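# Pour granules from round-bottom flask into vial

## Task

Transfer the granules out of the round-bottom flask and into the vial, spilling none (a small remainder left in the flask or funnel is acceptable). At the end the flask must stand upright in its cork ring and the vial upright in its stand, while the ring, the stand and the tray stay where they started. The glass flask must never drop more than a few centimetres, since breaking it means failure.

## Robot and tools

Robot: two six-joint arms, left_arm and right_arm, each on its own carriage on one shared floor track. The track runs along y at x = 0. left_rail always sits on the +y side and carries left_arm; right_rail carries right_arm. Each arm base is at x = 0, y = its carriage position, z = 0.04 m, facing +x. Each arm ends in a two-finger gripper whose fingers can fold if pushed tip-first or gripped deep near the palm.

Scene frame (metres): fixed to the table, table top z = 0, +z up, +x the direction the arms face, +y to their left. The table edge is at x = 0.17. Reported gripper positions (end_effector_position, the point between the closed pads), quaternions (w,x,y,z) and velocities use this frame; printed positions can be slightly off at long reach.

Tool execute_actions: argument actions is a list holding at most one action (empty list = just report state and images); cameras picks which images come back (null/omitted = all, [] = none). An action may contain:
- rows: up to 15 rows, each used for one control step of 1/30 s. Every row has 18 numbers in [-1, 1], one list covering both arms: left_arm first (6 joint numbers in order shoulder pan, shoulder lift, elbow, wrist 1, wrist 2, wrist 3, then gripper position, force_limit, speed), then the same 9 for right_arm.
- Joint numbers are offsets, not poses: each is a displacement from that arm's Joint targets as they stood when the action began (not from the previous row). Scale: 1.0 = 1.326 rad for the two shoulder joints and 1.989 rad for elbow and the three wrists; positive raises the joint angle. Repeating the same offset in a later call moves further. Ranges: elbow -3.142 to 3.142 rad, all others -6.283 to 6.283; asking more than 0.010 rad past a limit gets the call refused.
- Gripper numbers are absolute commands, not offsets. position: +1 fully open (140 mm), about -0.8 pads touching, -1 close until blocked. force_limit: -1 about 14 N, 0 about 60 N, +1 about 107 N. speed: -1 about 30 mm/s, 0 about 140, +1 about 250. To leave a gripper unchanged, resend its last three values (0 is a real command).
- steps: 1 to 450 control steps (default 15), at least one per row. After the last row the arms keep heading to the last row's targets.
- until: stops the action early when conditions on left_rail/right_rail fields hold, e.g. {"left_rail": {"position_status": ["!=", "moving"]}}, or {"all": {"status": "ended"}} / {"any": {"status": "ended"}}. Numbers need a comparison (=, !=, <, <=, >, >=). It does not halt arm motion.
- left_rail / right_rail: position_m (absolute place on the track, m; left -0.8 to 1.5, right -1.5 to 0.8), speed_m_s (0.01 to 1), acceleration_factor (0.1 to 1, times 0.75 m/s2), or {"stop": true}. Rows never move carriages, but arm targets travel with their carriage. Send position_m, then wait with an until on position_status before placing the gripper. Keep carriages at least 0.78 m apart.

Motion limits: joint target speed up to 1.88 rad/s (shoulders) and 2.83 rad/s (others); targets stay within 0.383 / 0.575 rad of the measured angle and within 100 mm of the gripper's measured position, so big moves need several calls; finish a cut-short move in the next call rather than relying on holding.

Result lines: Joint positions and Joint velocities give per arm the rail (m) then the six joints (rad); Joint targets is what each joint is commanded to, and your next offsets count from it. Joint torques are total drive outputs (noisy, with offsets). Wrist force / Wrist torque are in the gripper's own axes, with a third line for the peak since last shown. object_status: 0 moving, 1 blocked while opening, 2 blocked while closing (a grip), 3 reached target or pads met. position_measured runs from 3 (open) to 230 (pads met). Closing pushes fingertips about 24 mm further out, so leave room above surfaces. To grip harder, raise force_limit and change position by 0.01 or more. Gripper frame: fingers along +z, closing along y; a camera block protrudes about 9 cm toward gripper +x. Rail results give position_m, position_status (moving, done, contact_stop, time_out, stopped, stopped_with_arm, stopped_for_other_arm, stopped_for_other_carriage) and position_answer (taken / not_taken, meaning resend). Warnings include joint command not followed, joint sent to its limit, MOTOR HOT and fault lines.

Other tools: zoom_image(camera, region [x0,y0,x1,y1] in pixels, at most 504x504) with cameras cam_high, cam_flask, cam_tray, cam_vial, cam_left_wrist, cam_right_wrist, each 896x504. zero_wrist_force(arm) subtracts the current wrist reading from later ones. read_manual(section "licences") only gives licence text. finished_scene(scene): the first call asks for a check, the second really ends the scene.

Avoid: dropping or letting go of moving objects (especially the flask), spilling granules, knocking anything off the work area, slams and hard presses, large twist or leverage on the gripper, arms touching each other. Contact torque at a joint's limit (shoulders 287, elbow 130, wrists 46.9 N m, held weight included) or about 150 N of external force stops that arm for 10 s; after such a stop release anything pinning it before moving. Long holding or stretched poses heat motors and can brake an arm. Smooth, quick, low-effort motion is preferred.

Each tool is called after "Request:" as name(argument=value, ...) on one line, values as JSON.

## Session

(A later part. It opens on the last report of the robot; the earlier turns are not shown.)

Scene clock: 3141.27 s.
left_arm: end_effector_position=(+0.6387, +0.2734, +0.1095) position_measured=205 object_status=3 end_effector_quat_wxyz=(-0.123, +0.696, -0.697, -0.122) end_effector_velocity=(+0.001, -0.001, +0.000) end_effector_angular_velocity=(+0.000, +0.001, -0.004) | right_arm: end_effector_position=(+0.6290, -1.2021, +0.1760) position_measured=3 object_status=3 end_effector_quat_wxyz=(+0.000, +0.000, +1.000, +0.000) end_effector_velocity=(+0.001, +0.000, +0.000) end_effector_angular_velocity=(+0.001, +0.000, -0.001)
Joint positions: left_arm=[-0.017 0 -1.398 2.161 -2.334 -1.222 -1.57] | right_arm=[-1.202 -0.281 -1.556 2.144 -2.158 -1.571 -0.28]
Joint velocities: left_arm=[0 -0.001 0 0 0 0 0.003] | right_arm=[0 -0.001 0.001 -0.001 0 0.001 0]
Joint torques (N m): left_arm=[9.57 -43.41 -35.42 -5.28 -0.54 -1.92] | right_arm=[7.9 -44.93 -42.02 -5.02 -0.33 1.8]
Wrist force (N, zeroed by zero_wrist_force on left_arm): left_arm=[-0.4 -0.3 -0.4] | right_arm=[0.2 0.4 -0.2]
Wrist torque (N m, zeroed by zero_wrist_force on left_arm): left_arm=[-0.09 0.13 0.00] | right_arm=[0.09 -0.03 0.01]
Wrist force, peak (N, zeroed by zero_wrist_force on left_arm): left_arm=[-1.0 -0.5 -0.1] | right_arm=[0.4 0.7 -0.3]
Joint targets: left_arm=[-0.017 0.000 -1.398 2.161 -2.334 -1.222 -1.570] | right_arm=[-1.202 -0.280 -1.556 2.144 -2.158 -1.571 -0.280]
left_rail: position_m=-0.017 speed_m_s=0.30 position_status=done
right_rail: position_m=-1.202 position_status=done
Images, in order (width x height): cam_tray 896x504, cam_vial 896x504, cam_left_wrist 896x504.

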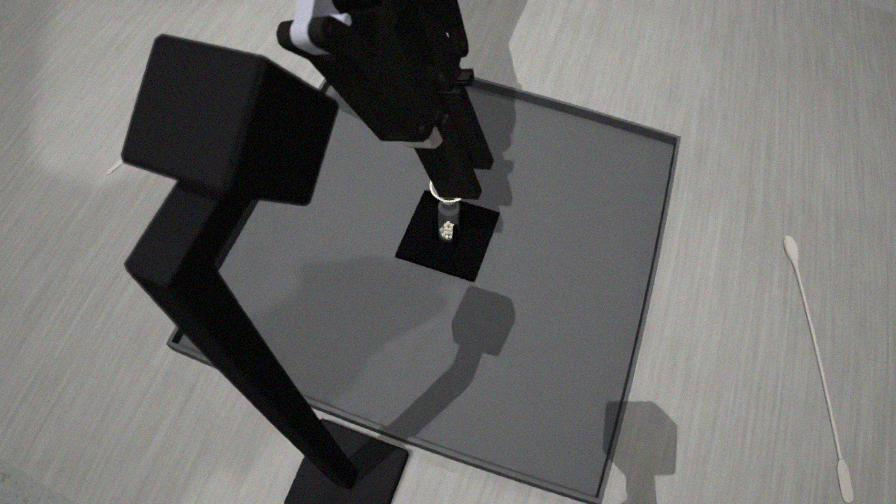

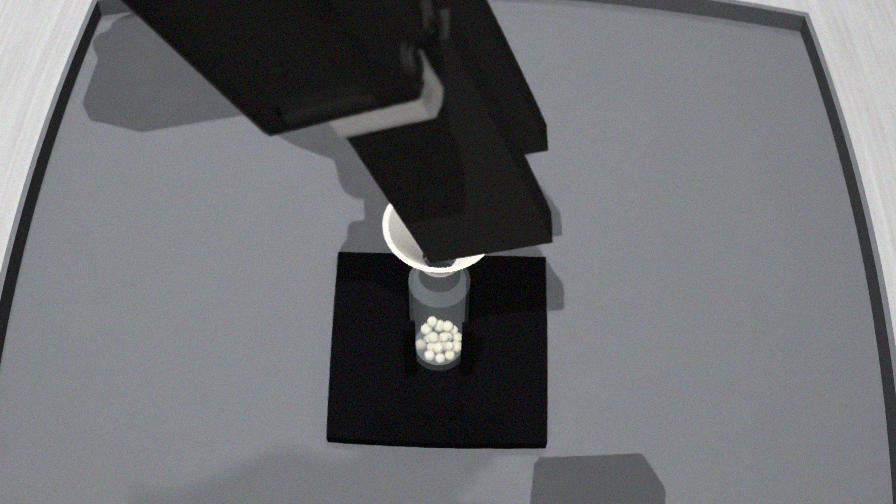

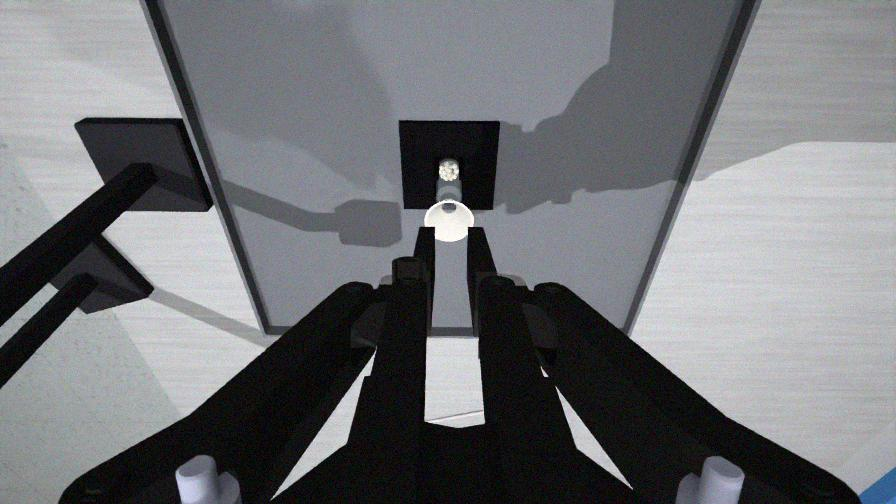

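Request:
execute_actions(actions=[{"left_rail":{"position_m":-0.3,"speed_m_s":0.8,"acceleration_factor":0.8},"rows":[[0,-0.000321,-0.000091,0.000305,0,0,-0.6,-1,-1,0,0,0,0,0,0,1,1,1],[0,-0.002285,-0.000645,0.002168,0,0,-0.6,-1,-1,0,0,0,0,0,0,1,1,1],[0,-0.006890,-0.001945,0.006538,0,0,-0.6,-1,-1,0,0,0,0,0,0,1,1,1],[0,-0.014505,-0.004094,0.013764,0,0,-0.6,-1,-1,0,0,0,0,0,0,1,1,1],[0,-0.024976,-0.007050,0.023701,0,0,-0.6,-1,-1,0,0,0,0,0,0,1,1,1],[0,-0.037768,-0.010661,0.035839,0,0,-0.6,-1,-1,0,0,0,0,0,0,1,1,1],[0,-0.052082,-0.014701,0.049423,0,0,-0.6,-1,-1,0,0,0,0,0,0,1,1,1],[0,-0.066909,-0.018886,0.063492,0,0,-0.6,-1,-1,0,0,0,0,0,0,1,1,1],[0,-0.081223,-0.022926,0.077076,0,0,-0.6,-1,-1,0,0,0,0,0,0,1,1,1],[0,-0.094015,-0.026537,0.089214,0,0,-0.6,-1,-1,0,0,0,0,0,0,1,1,1],[0,-0.104486,-0.029493,0.099151,0,0,-0.6,-1,-1,0,0,0,0,0,0,1,1,1],[0,-0.112101,-0.031642,0.106377,0,0,-0.6,-1,-1,0,0,0,0,0,0,1,1,1],[0,-0.116706,-0.032942,0.110747,0,0,-0.6,-1,-1,0,0,0,0,0,0,1,1,1],[0,-0.118670,-0.033496,0.112610,0,0,-0.6,-1,-1,0,0,0,0,0,0,1,1,1],[0,-0.118991,-0.033587,0.112915,0,0,-0.6,-1,-1,0,0,0,0,0,0,1,1,1]],"steps":150,"until":{"any":{"status":"ended"}}}])

Request:
zoom_image(camera="cam_vial", region=[340, 150, 560, 370])

Request:
zoom_image(camera="cam_tray", region=[150, 40, 430, 240])

Request:
zoom_image(camera="cam_tray", region=[400, 60, 680, 280])

Request:
zoom_image(camera="cam_tray", region=[150, 230, 400, 430])

Request:
zoom_image(camera="cam_tray", region=[380, 260, 680, 500])

Scene clock: 3172.97 s.
left_arm: end_effector_position=(+0.6202, -0.0093, +0.2204) position_measured=205 object_status=3 end_effector_quat_wxyz=(-0.123, +0.696, -0.697, -0.122) end_effector_velocity=(+0.001, -0.001, +0.001) end_effector_angular_velocity=(+0.000, -0.001, -0.001) | right_arm: end_effector_position=(+0.6290, -1.2021, +0.1760) position_measured=3 object_status=3 end_effector_quat_wxyz=(+0.000, +0.000, +1.000, +0.000) end_effector_velocity=(-0.001, -0.001, +0.000) end_effector_angular_velocity=(+0.000, +0.000, -0.001)
Joint positions: left_arm=[-0.3 0 -1.556 2.094 -2.11 -1.222 -1.57] | right_arm=[-1.202 -0.281 -1.556 2.144 -2.158 -1.571 -0.28]
Joint velocities: left_arm=[-0.001 0 0 -0.001 0 0 0.001] | right_arm=[0 -0.001 -0.001 0.001 0 -0.001 0]
Joint torques (N m): left_arm=[-4.32 -59.24 -50.7 -3 -1.16 -2.05] | right_arm=[6.67 -47.83 -42.95 -4.78 -0.46 1.57]
Wrist force (N, zeroed by zero_wrist_force on left_arm): left_arm=[-0.2 0.2 -0.3] | right_arm=[0.3 0.2 0.0]
Wrist torque (N m, zeroed by zero_wrist_force on left_arm): left_arm=[0.06 0.07 -0.04] | right_arm=[0.05 -0.06 0.01]
Wrist force, peak (N, zeroed by zero_wrist_force on left_arm): left_arm=[-2.4 0.1 -2.0] | right_arm=[0.0 0.5 -0.6]
Joint targets: left_arm=[-0.300 0.000 -1.556 2.094 -2.110 -1.222 -1.570] | right_arm=[-1.202 -0.280 -1.556 2.144 -2.158 -1.571 -0.280]
left_rail: position_m=-0.300 speed_m_s=0.80 position_status=done
right_rail: position_m=-1.202 position_status=done

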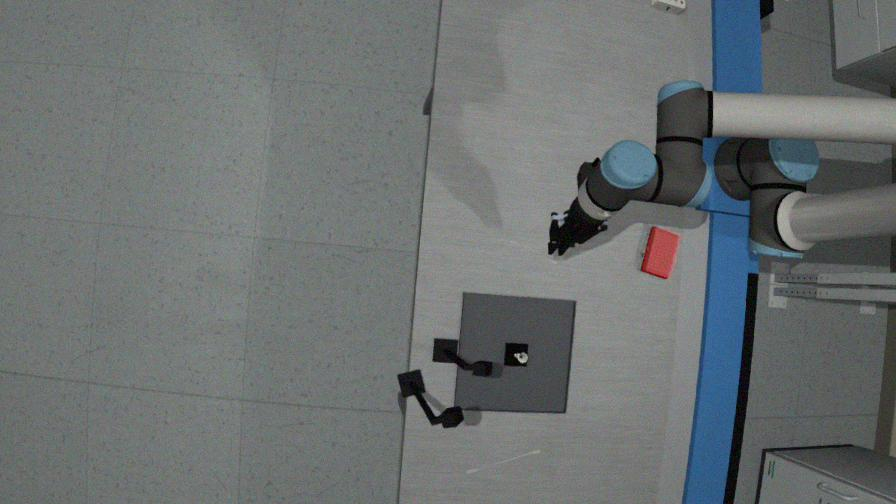

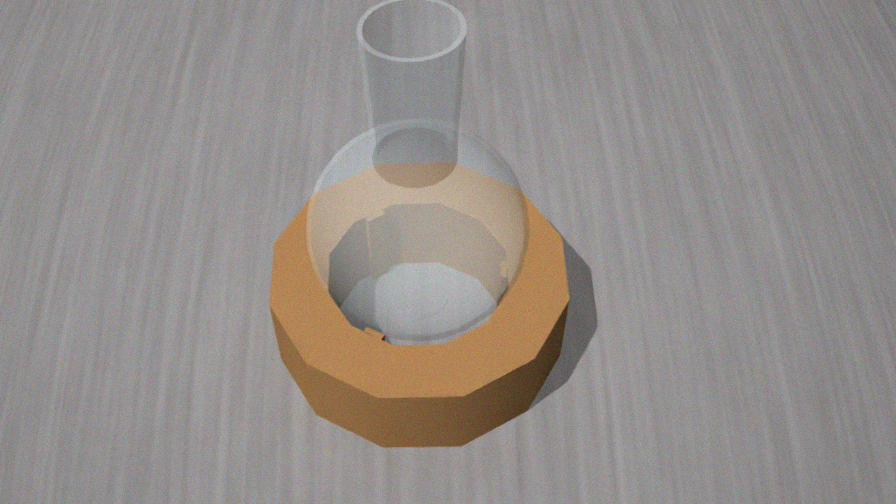

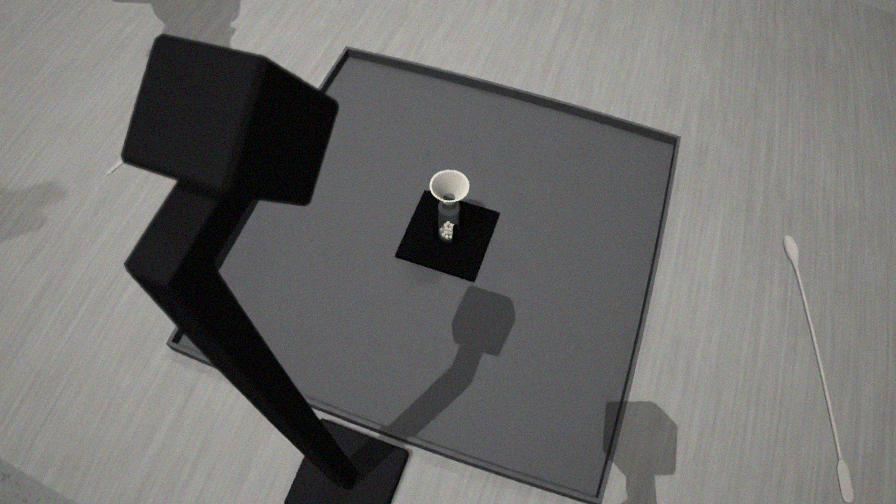

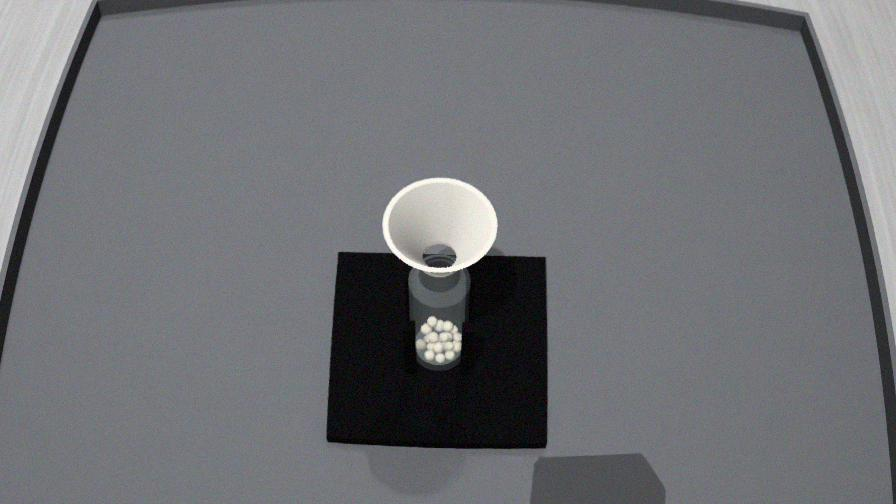

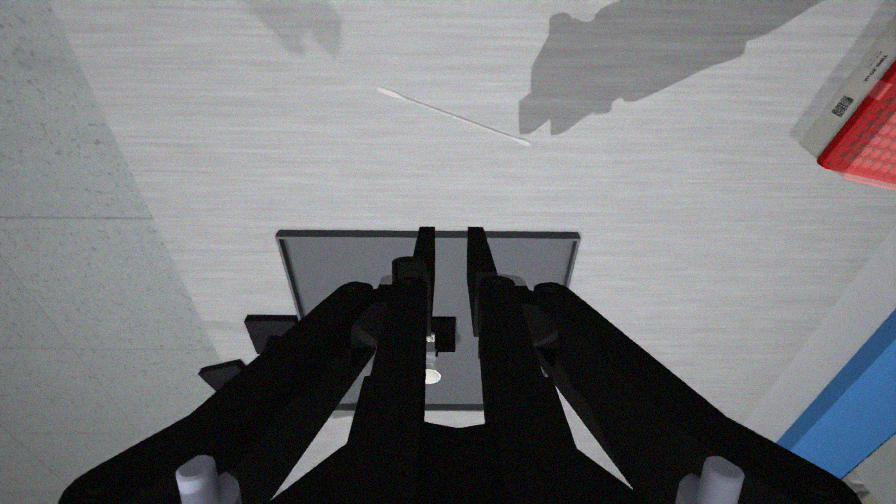

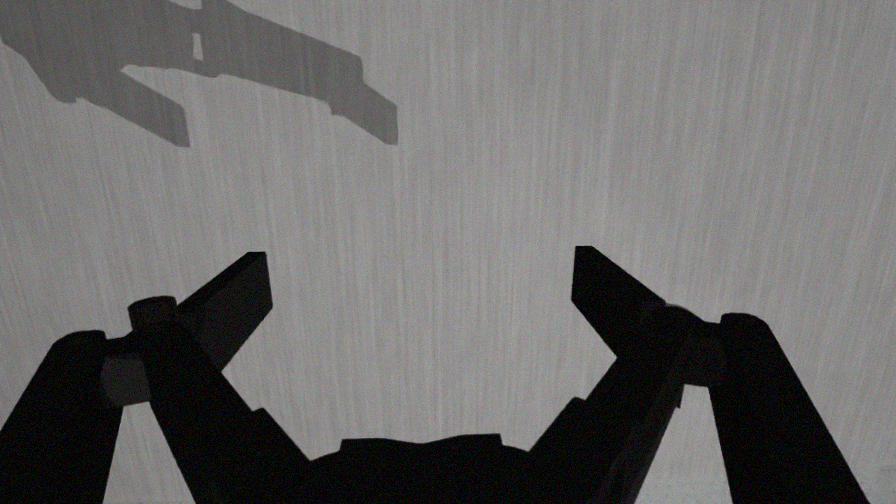

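Scaled by 2.291 from the camera's 896x504 image, which has a finer 1280x720 frame.

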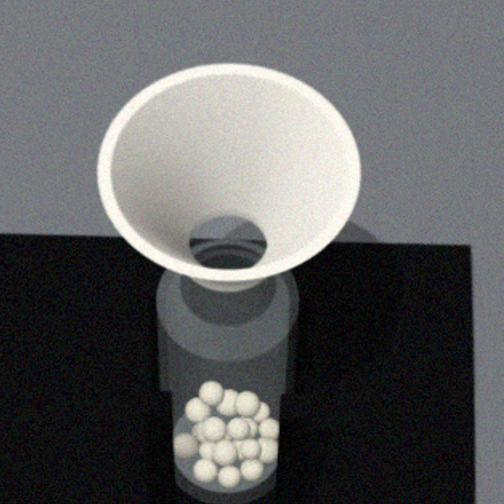

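Scaled by 1.800 from the camera's 896x504 image, which has a finer 1280x720 frame.

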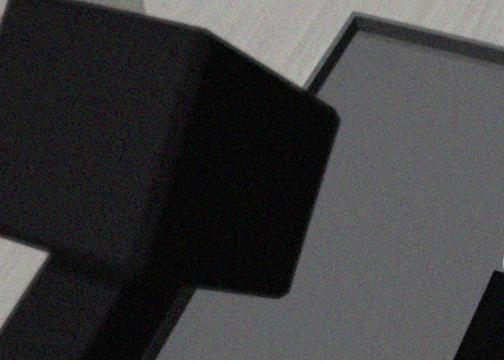

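Scaled by 1.800 from the camera's 896x504 image, which has a finer 1280x720 frame.

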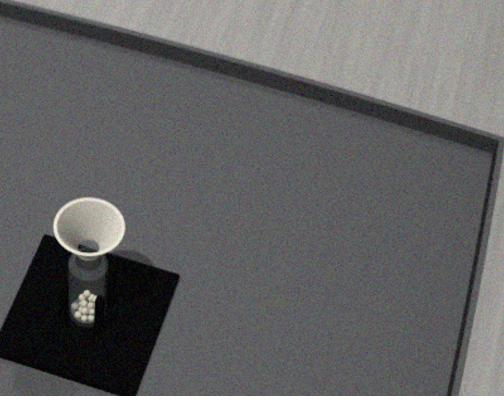

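Scaled by 2.016 from the camera's 896x504 image, which has a finer 1280x720 frame.

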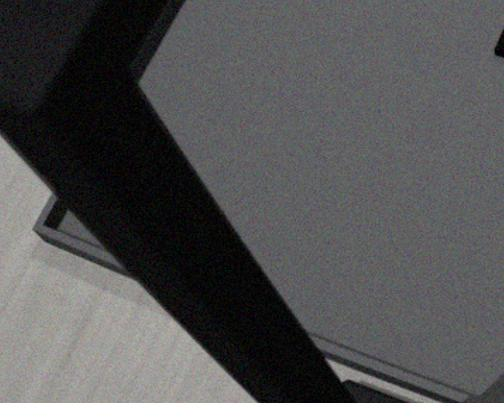

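Scaled by 1.680 from the camera's 896x504 image, which has a finer 1280x720 frame.

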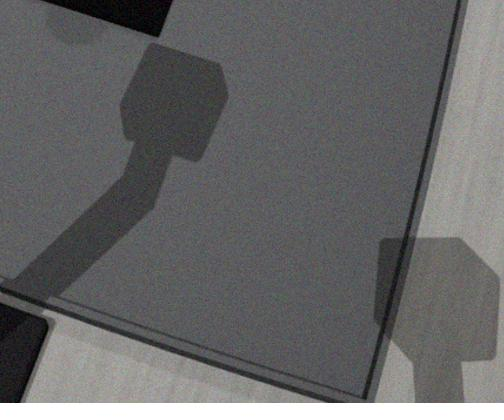

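Request:
zoom_image(camera="cam_vial", region=[0, 0, 448, 252])

Request:
zoom_image(camera="cam_vial", region=[448, 0, 896, 252])

Request:
zoom_image(camera="cam_vial", region=[0, 252, 448, 504])

Request:
zoom_image(camera="cam_vial", region=[448, 252, 896, 504])

Request:
zoom_image(camera="cam_high", region=[400, 260, 640, 500])

Request:
zoom_image(camera="cam_left_wrist", region=[240, 200, 640, 425])

Scaled by 1.125 from the camera's 896x504 image, which has a finer 1280x720 frame.

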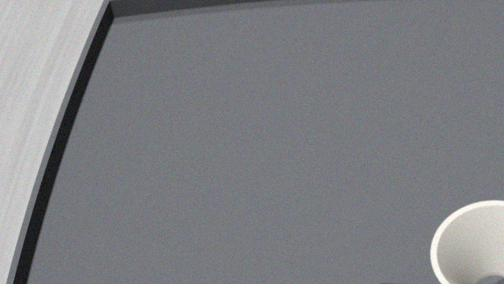

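Scaled by 1.125 from the camera's 896x504 image, which has a finer 1280x720 frame.

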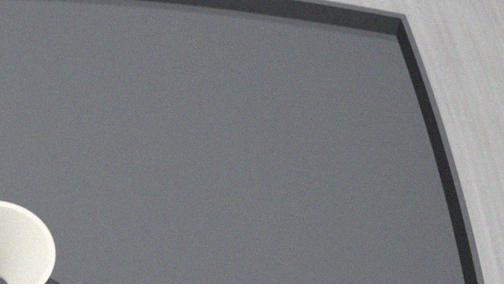

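Scaled by 1.125 from the camera's 896x504 image, which has a finer 1280x720 frame.

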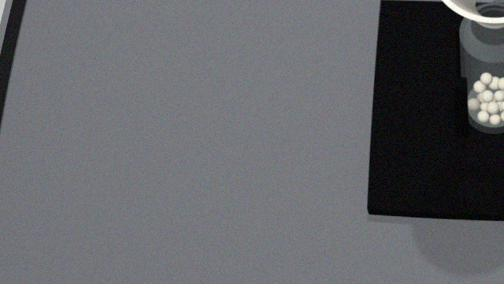

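Scaled by 1.125 from the camera's 896x504 image, which has a finer 1280x720 frame.

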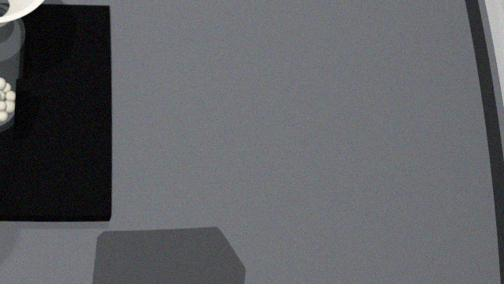

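Scaled by 2.100 from the camera's 896x504 image, which has a finer 1280x720 frame.

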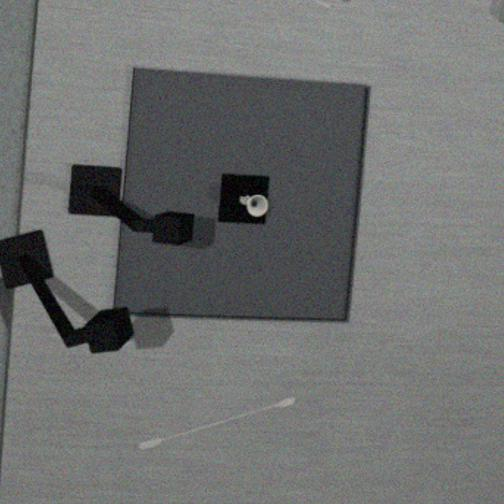

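Scaled by 1.260 from the camera's 896x504 image, which has a finer 1280x720 frame.

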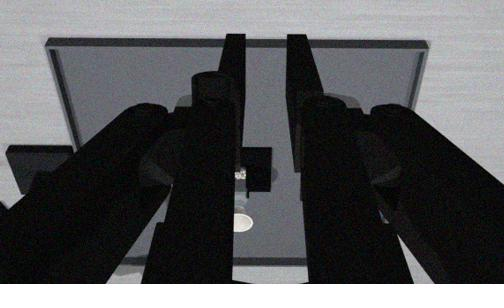

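Request:
finished_scene(scene=2)

This call ended nothing. Check each condition of the task against the scene as it is now, look again where you are not sure, and mend what is not met. Then call finished_scene again.

Request:
execute_actions(actions=[], cameras=["cam_high", "cam_flask", "cam_vial"])

Request:
zoom_image(camera="cam_high", region=[430, 280, 600, 420])

Request:
zoom_image(camera="cam_flask", region=[200, 0, 640, 500])

Scene clock: 3202.53 s.
left_arm: end_effector_position=(+0.6202, -0.0094, +0.2204) position_measured=205 object_status=3 end_effector_quat_wxyz=(-0.123, +0.696, -0.697, -0.122) end_effector_velocity=(+0.000, +0.000, +0.000) end_effector_angular_velocity=(+0.000, +0.000, +0.000) | right_arm: end_effector_position=(+0.6290, -1.2021, +0.1760) position_measured=3 object_status=3 end_effector_quat_wxyz=(+0.000, +0.000, +1.000, +0.000) end_effector_velocity=(+0.000, +0.000, -0.001) end_effector_angular_velocity=(+0.000, +0.002, +0.001)
Joint positions: left_arm=[-0.3 0 -1.556 2.094 -2.11 -1.222 -1.57] | right_arm=[-1.202 -0.281 -1.556 2.144 -2.158 -1.571 -0.28]
Joint velocities: left_arm=[0 0 0 0 0 0 0] | right_arm=[0 0.001 0.001 0 0 0 0]
Joint torques (N m): left_arm=[-8.58 -58.44 -42.63 -3.72 -1.16 -1.72] | right_arm=[9.59 -46.13 -43.43 -5.03 -0.48 1.63]
Wrist force (N, zeroed by zero_wrist_force on left_arm): left_arm=[-0.2 0.4 -0.1] | right_arm=[0.3 0.3 -0.1]
Wrist torque (N m, zeroed by zero_wrist_force on left_arm): left_arm=[0.09 0.08 -0.05] | right_arm=[0.07 -0.06 0.01]
Wrist force, peak (N, zeroed by zero_wrist_force on left_arm): left_arm=[-0.2 0.5 -0.8] | right_arm=[-0.3 0.6 -0.3]
Joint targets: left_arm=[-0.300 0.000 -1.556 2.094 -2.110 -1.222 -1.570] | right_arm=[-1.202 -0.280 -1.556 2.144 -2.158 -1.571 -0.280]
Tool commands: left_gripper/position=-0.6 left_gripper/force_limit=-1.0 left_gripper/speed=-1.0 right_gripper/position=+1.0 right_gripper/force_limit=+1.0 right_gripper/speed=+1.0
left_rail: position_m=-0.300 speed_m_s=0.80 position_status=done
right_rail: position_m=-1.202 position_status=done
Images, in order (width x height): cam_high 896x504, cam_flask 896x504, cam_vial 896x504.

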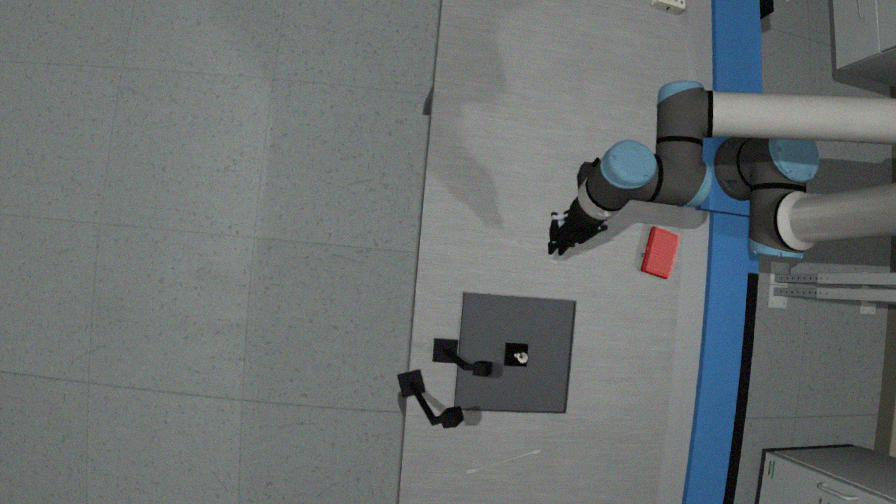

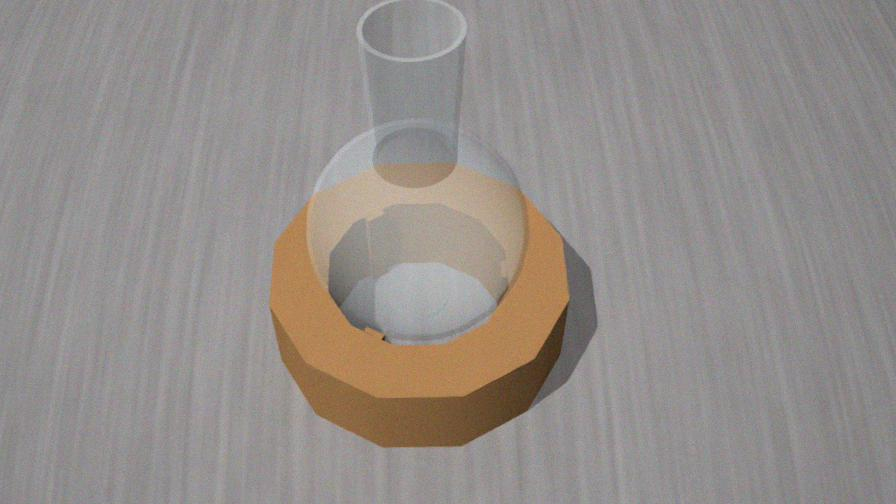

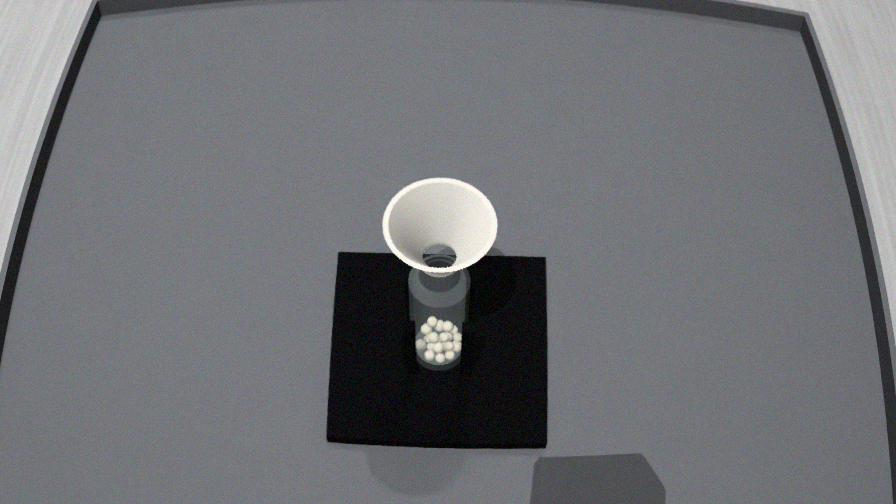

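Scaled by 2.965 from the camera's 896x504 image, which has a finer 1280x720 frame.

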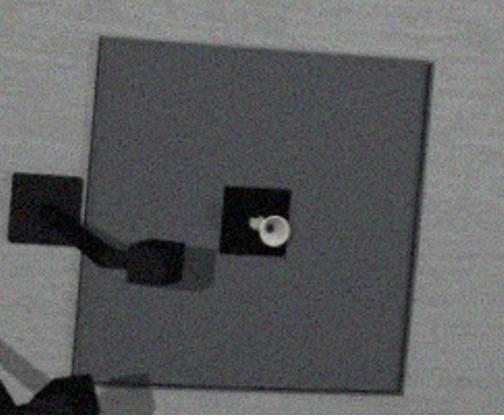

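Scaled by 1.008 from the camera's 896x504 image, which has a finer 1280x720 frame.

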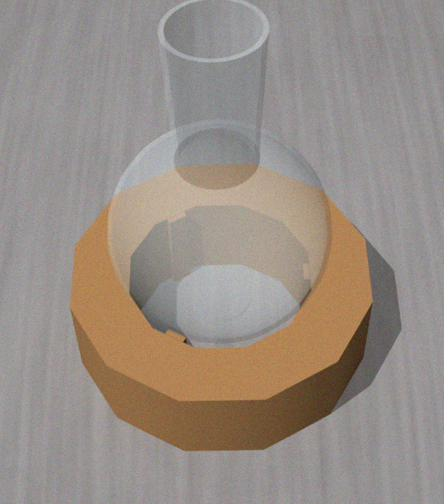

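Request:
zoom_image(camera="cam_high", region=[455, 285, 525, 355])

Request:
zoom_image(camera="cam_high", region=[515, 285, 585, 355])

Request:
zoom_image(camera="cam_high", region=[450, 350, 520, 420])

Request:
zoom_image(camera="cam_high", region=[510, 350, 580, 420])

Scaled by 7.200 from the camera's 896x504 image, which has a finer 1280x720 frame.

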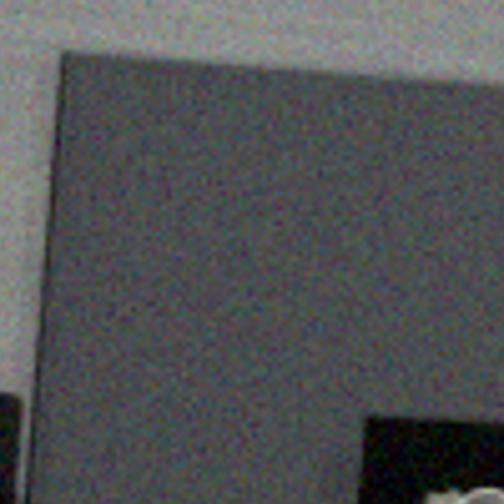

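Scaled by 7.200 from the camera's 896x504 image, which has a finer 1280x720 frame.

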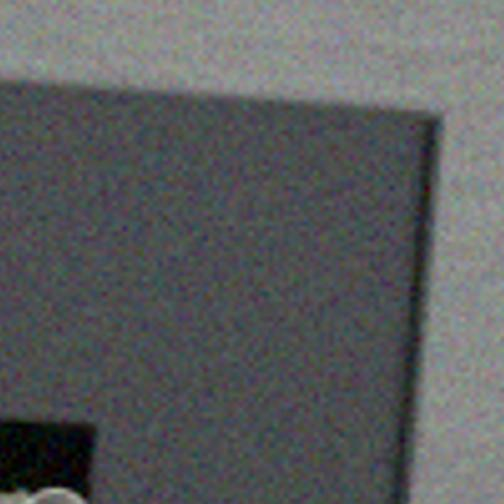

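Scaled by 7.200 from the camera's 896x504 image, which has a finer 1280x720 frame.

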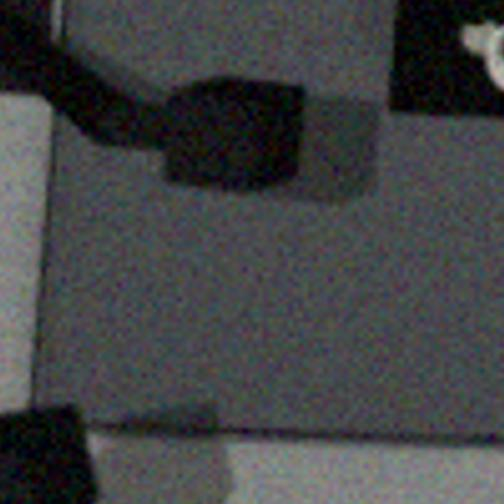

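Scaled by 7.200 from the camera's 896x504 image, which has a finer 1280x720 frame.

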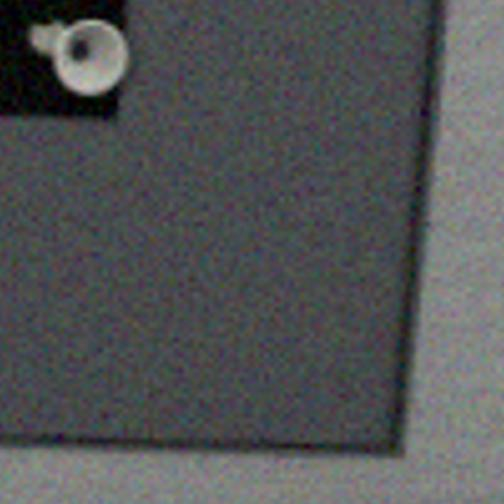

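Request:
execute_actions(actions=[], cameras=["cam_tray", "cam_left_wrist"])

Request:
zoom_image(camera="cam_tray", region=[640, 0, 896, 252])

Request:
zoom_image(camera="cam_tray", region=[600, 252, 896, 504])

Request:
zoom_image(camera="cam_tray", region=[340, 0, 680, 140])

Request:
zoom_image(camera="cam_tray", region=[0, 200, 280, 504])

Scene clock: 3236.90 s.
left_arm: end_effector_position=(+0.6202, -0.0094, +0.2204) position_measured=205 object_status=3 end_effector_quat_wxyz=(-0.123, +0.696, -0.697, -0.122) end_effector_velocity=(-0.001, +0.000, +0.000) end_effector_angular_velocity=(+0.000, +0.001, -0.001) | right_arm: end_effector_position=(+0.6290, -1.2021, +0.1760) position_measured=3 object_status=3 end_effector_quat_wxyz=(+0.000, +0.000, +1.000, +0.000) end_effector_velocity=(-0.001, -0.001, +0.000) end_effector_angular_velocity=(-0.001, +0.001, +0.000)
Joint positions: left_arm=[-0.3 0 -1.556 2.094 -2.11 -1.222 -1.57] | right_arm=[-1.202 -0.281 -1.556 2.144 -2.158 -1.571 -0.28]
Joint velocities: left_arm=[0 0 0 0.001 0 0 0.001] | right_arm=[0 -0.001 0 0 0.001 -0.001 0]
Joint torques (N m): left_arm=[-8.03 -58.02 -35.77 -4.71 -1.31 -1.92] | right_arm=[5.55 -45.82 -43.74 -4.96 -0.74 1.18]
Wrist force (N, zeroed by zero_wrist_force on left_arm): left_arm=[-0.3 -0.2 -0.6] | right_arm=[-0.1 0.3 -0.3]
Wrist torque (N m, zeroed by zero_wrist_force on left_arm): left_arm=[-0.05 0.10 -0.05] | right_arm=[0.07 0.04 0.01]
Wrist force, peak (N, zeroed by zero_wrist_force on left_arm): left_arm=[-0.6 0.2 -0.4] | right_arm=[0.0 0.6 -0.4]
Joint targets: left_arm=[-0.300 0.000 -1.556 2.094 -2.110 -1.222 -1.570] | right_arm=[-1.202 -0.280 -1.556 2.144 -2.158 -1.571 -0.280]
Tool commands: left_gripper/position=-0.6 left_gripper/force_limit=-1.0 left_gripper/speed=-1.0 right_gripper/position=+1.0 right_gripper/force_limit=+1.0 right_gripper/speed=+1.0
left_rail: position_m=-0.300 speed_m_s=0.80 position_status=done
right_rail: position_m=-1.202 position_status=done
Images, in order (width x height): cam_tray 896x504, cam_left_wrist 896x504.

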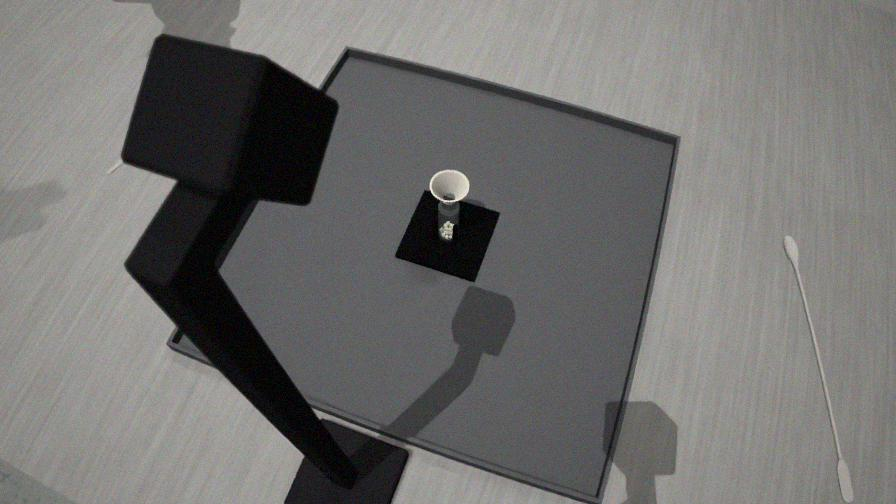

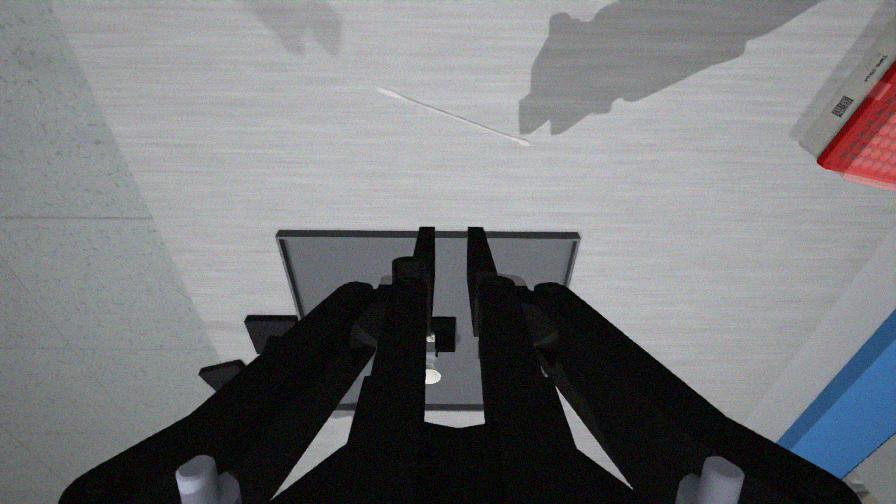

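Scaled by 1.969 from the camera's 896x504 image, which has a finer 1280x720 frame.

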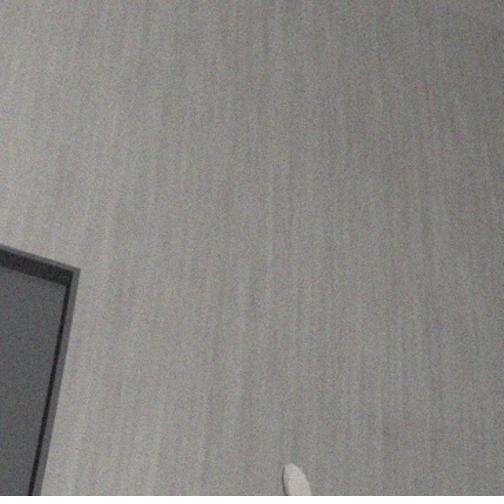

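Scaled by 1.703 from the camera's 896x504 image, which has a finer 1280x720 frame.

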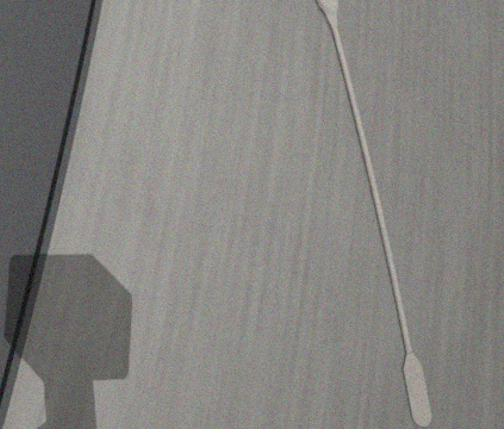

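Scaled by 1.482 from the camera's 896x504 image, which has a finer 1280x720 frame.

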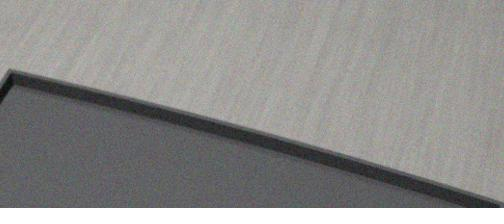

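Scaled by 1.658 from the camera's 896x504 image, which has a finer 1280x720 frame.

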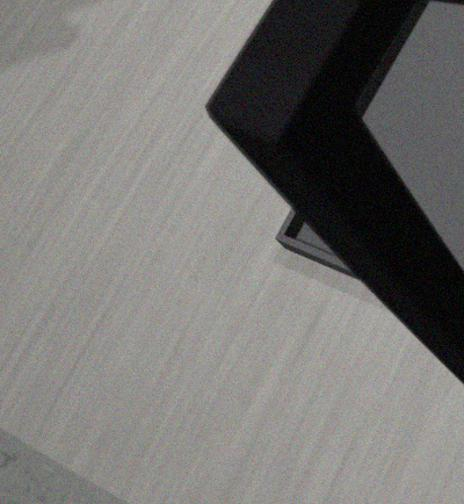

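Request:
zoom_image(camera="cam_left_wrist", region=[480, 320, 600, 440])

Request:
zoom_image(camera="cam_left_wrist", region=[270, 220, 430, 340])

Request:
zoom_image(camera="cam_left_wrist", region=[420, 220, 600, 340])

Scaled by 4.200 from the camera's 896x504 image, which has a finer 1280x720 frame.

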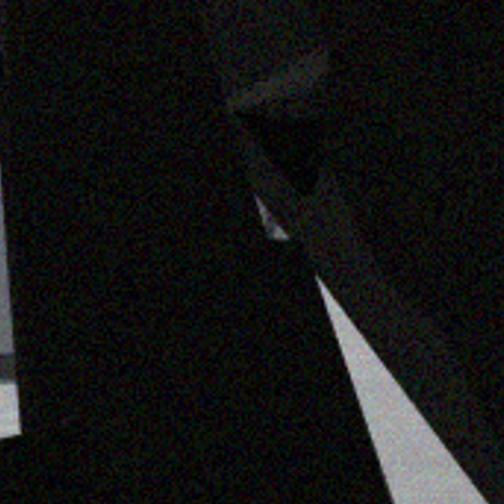

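Scaled by 3.150 from the camera's 896x504 image, which has a finer 1280x720 frame.

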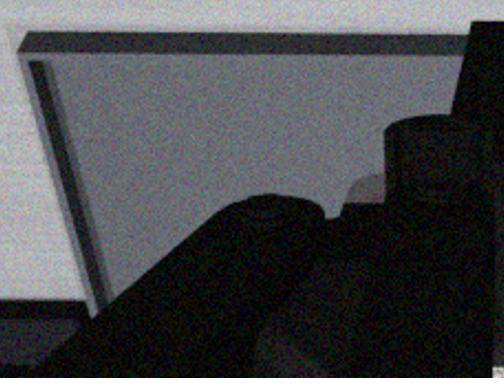

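Scaled by 2.800 from the camera's 896x504 image, which has a finer 1280x720 frame.

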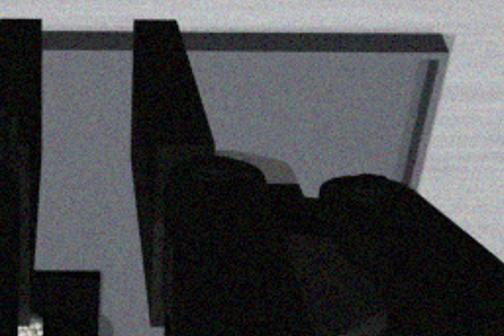

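Request:
finished_scene(scene=2)

The scene is finished: the task was done.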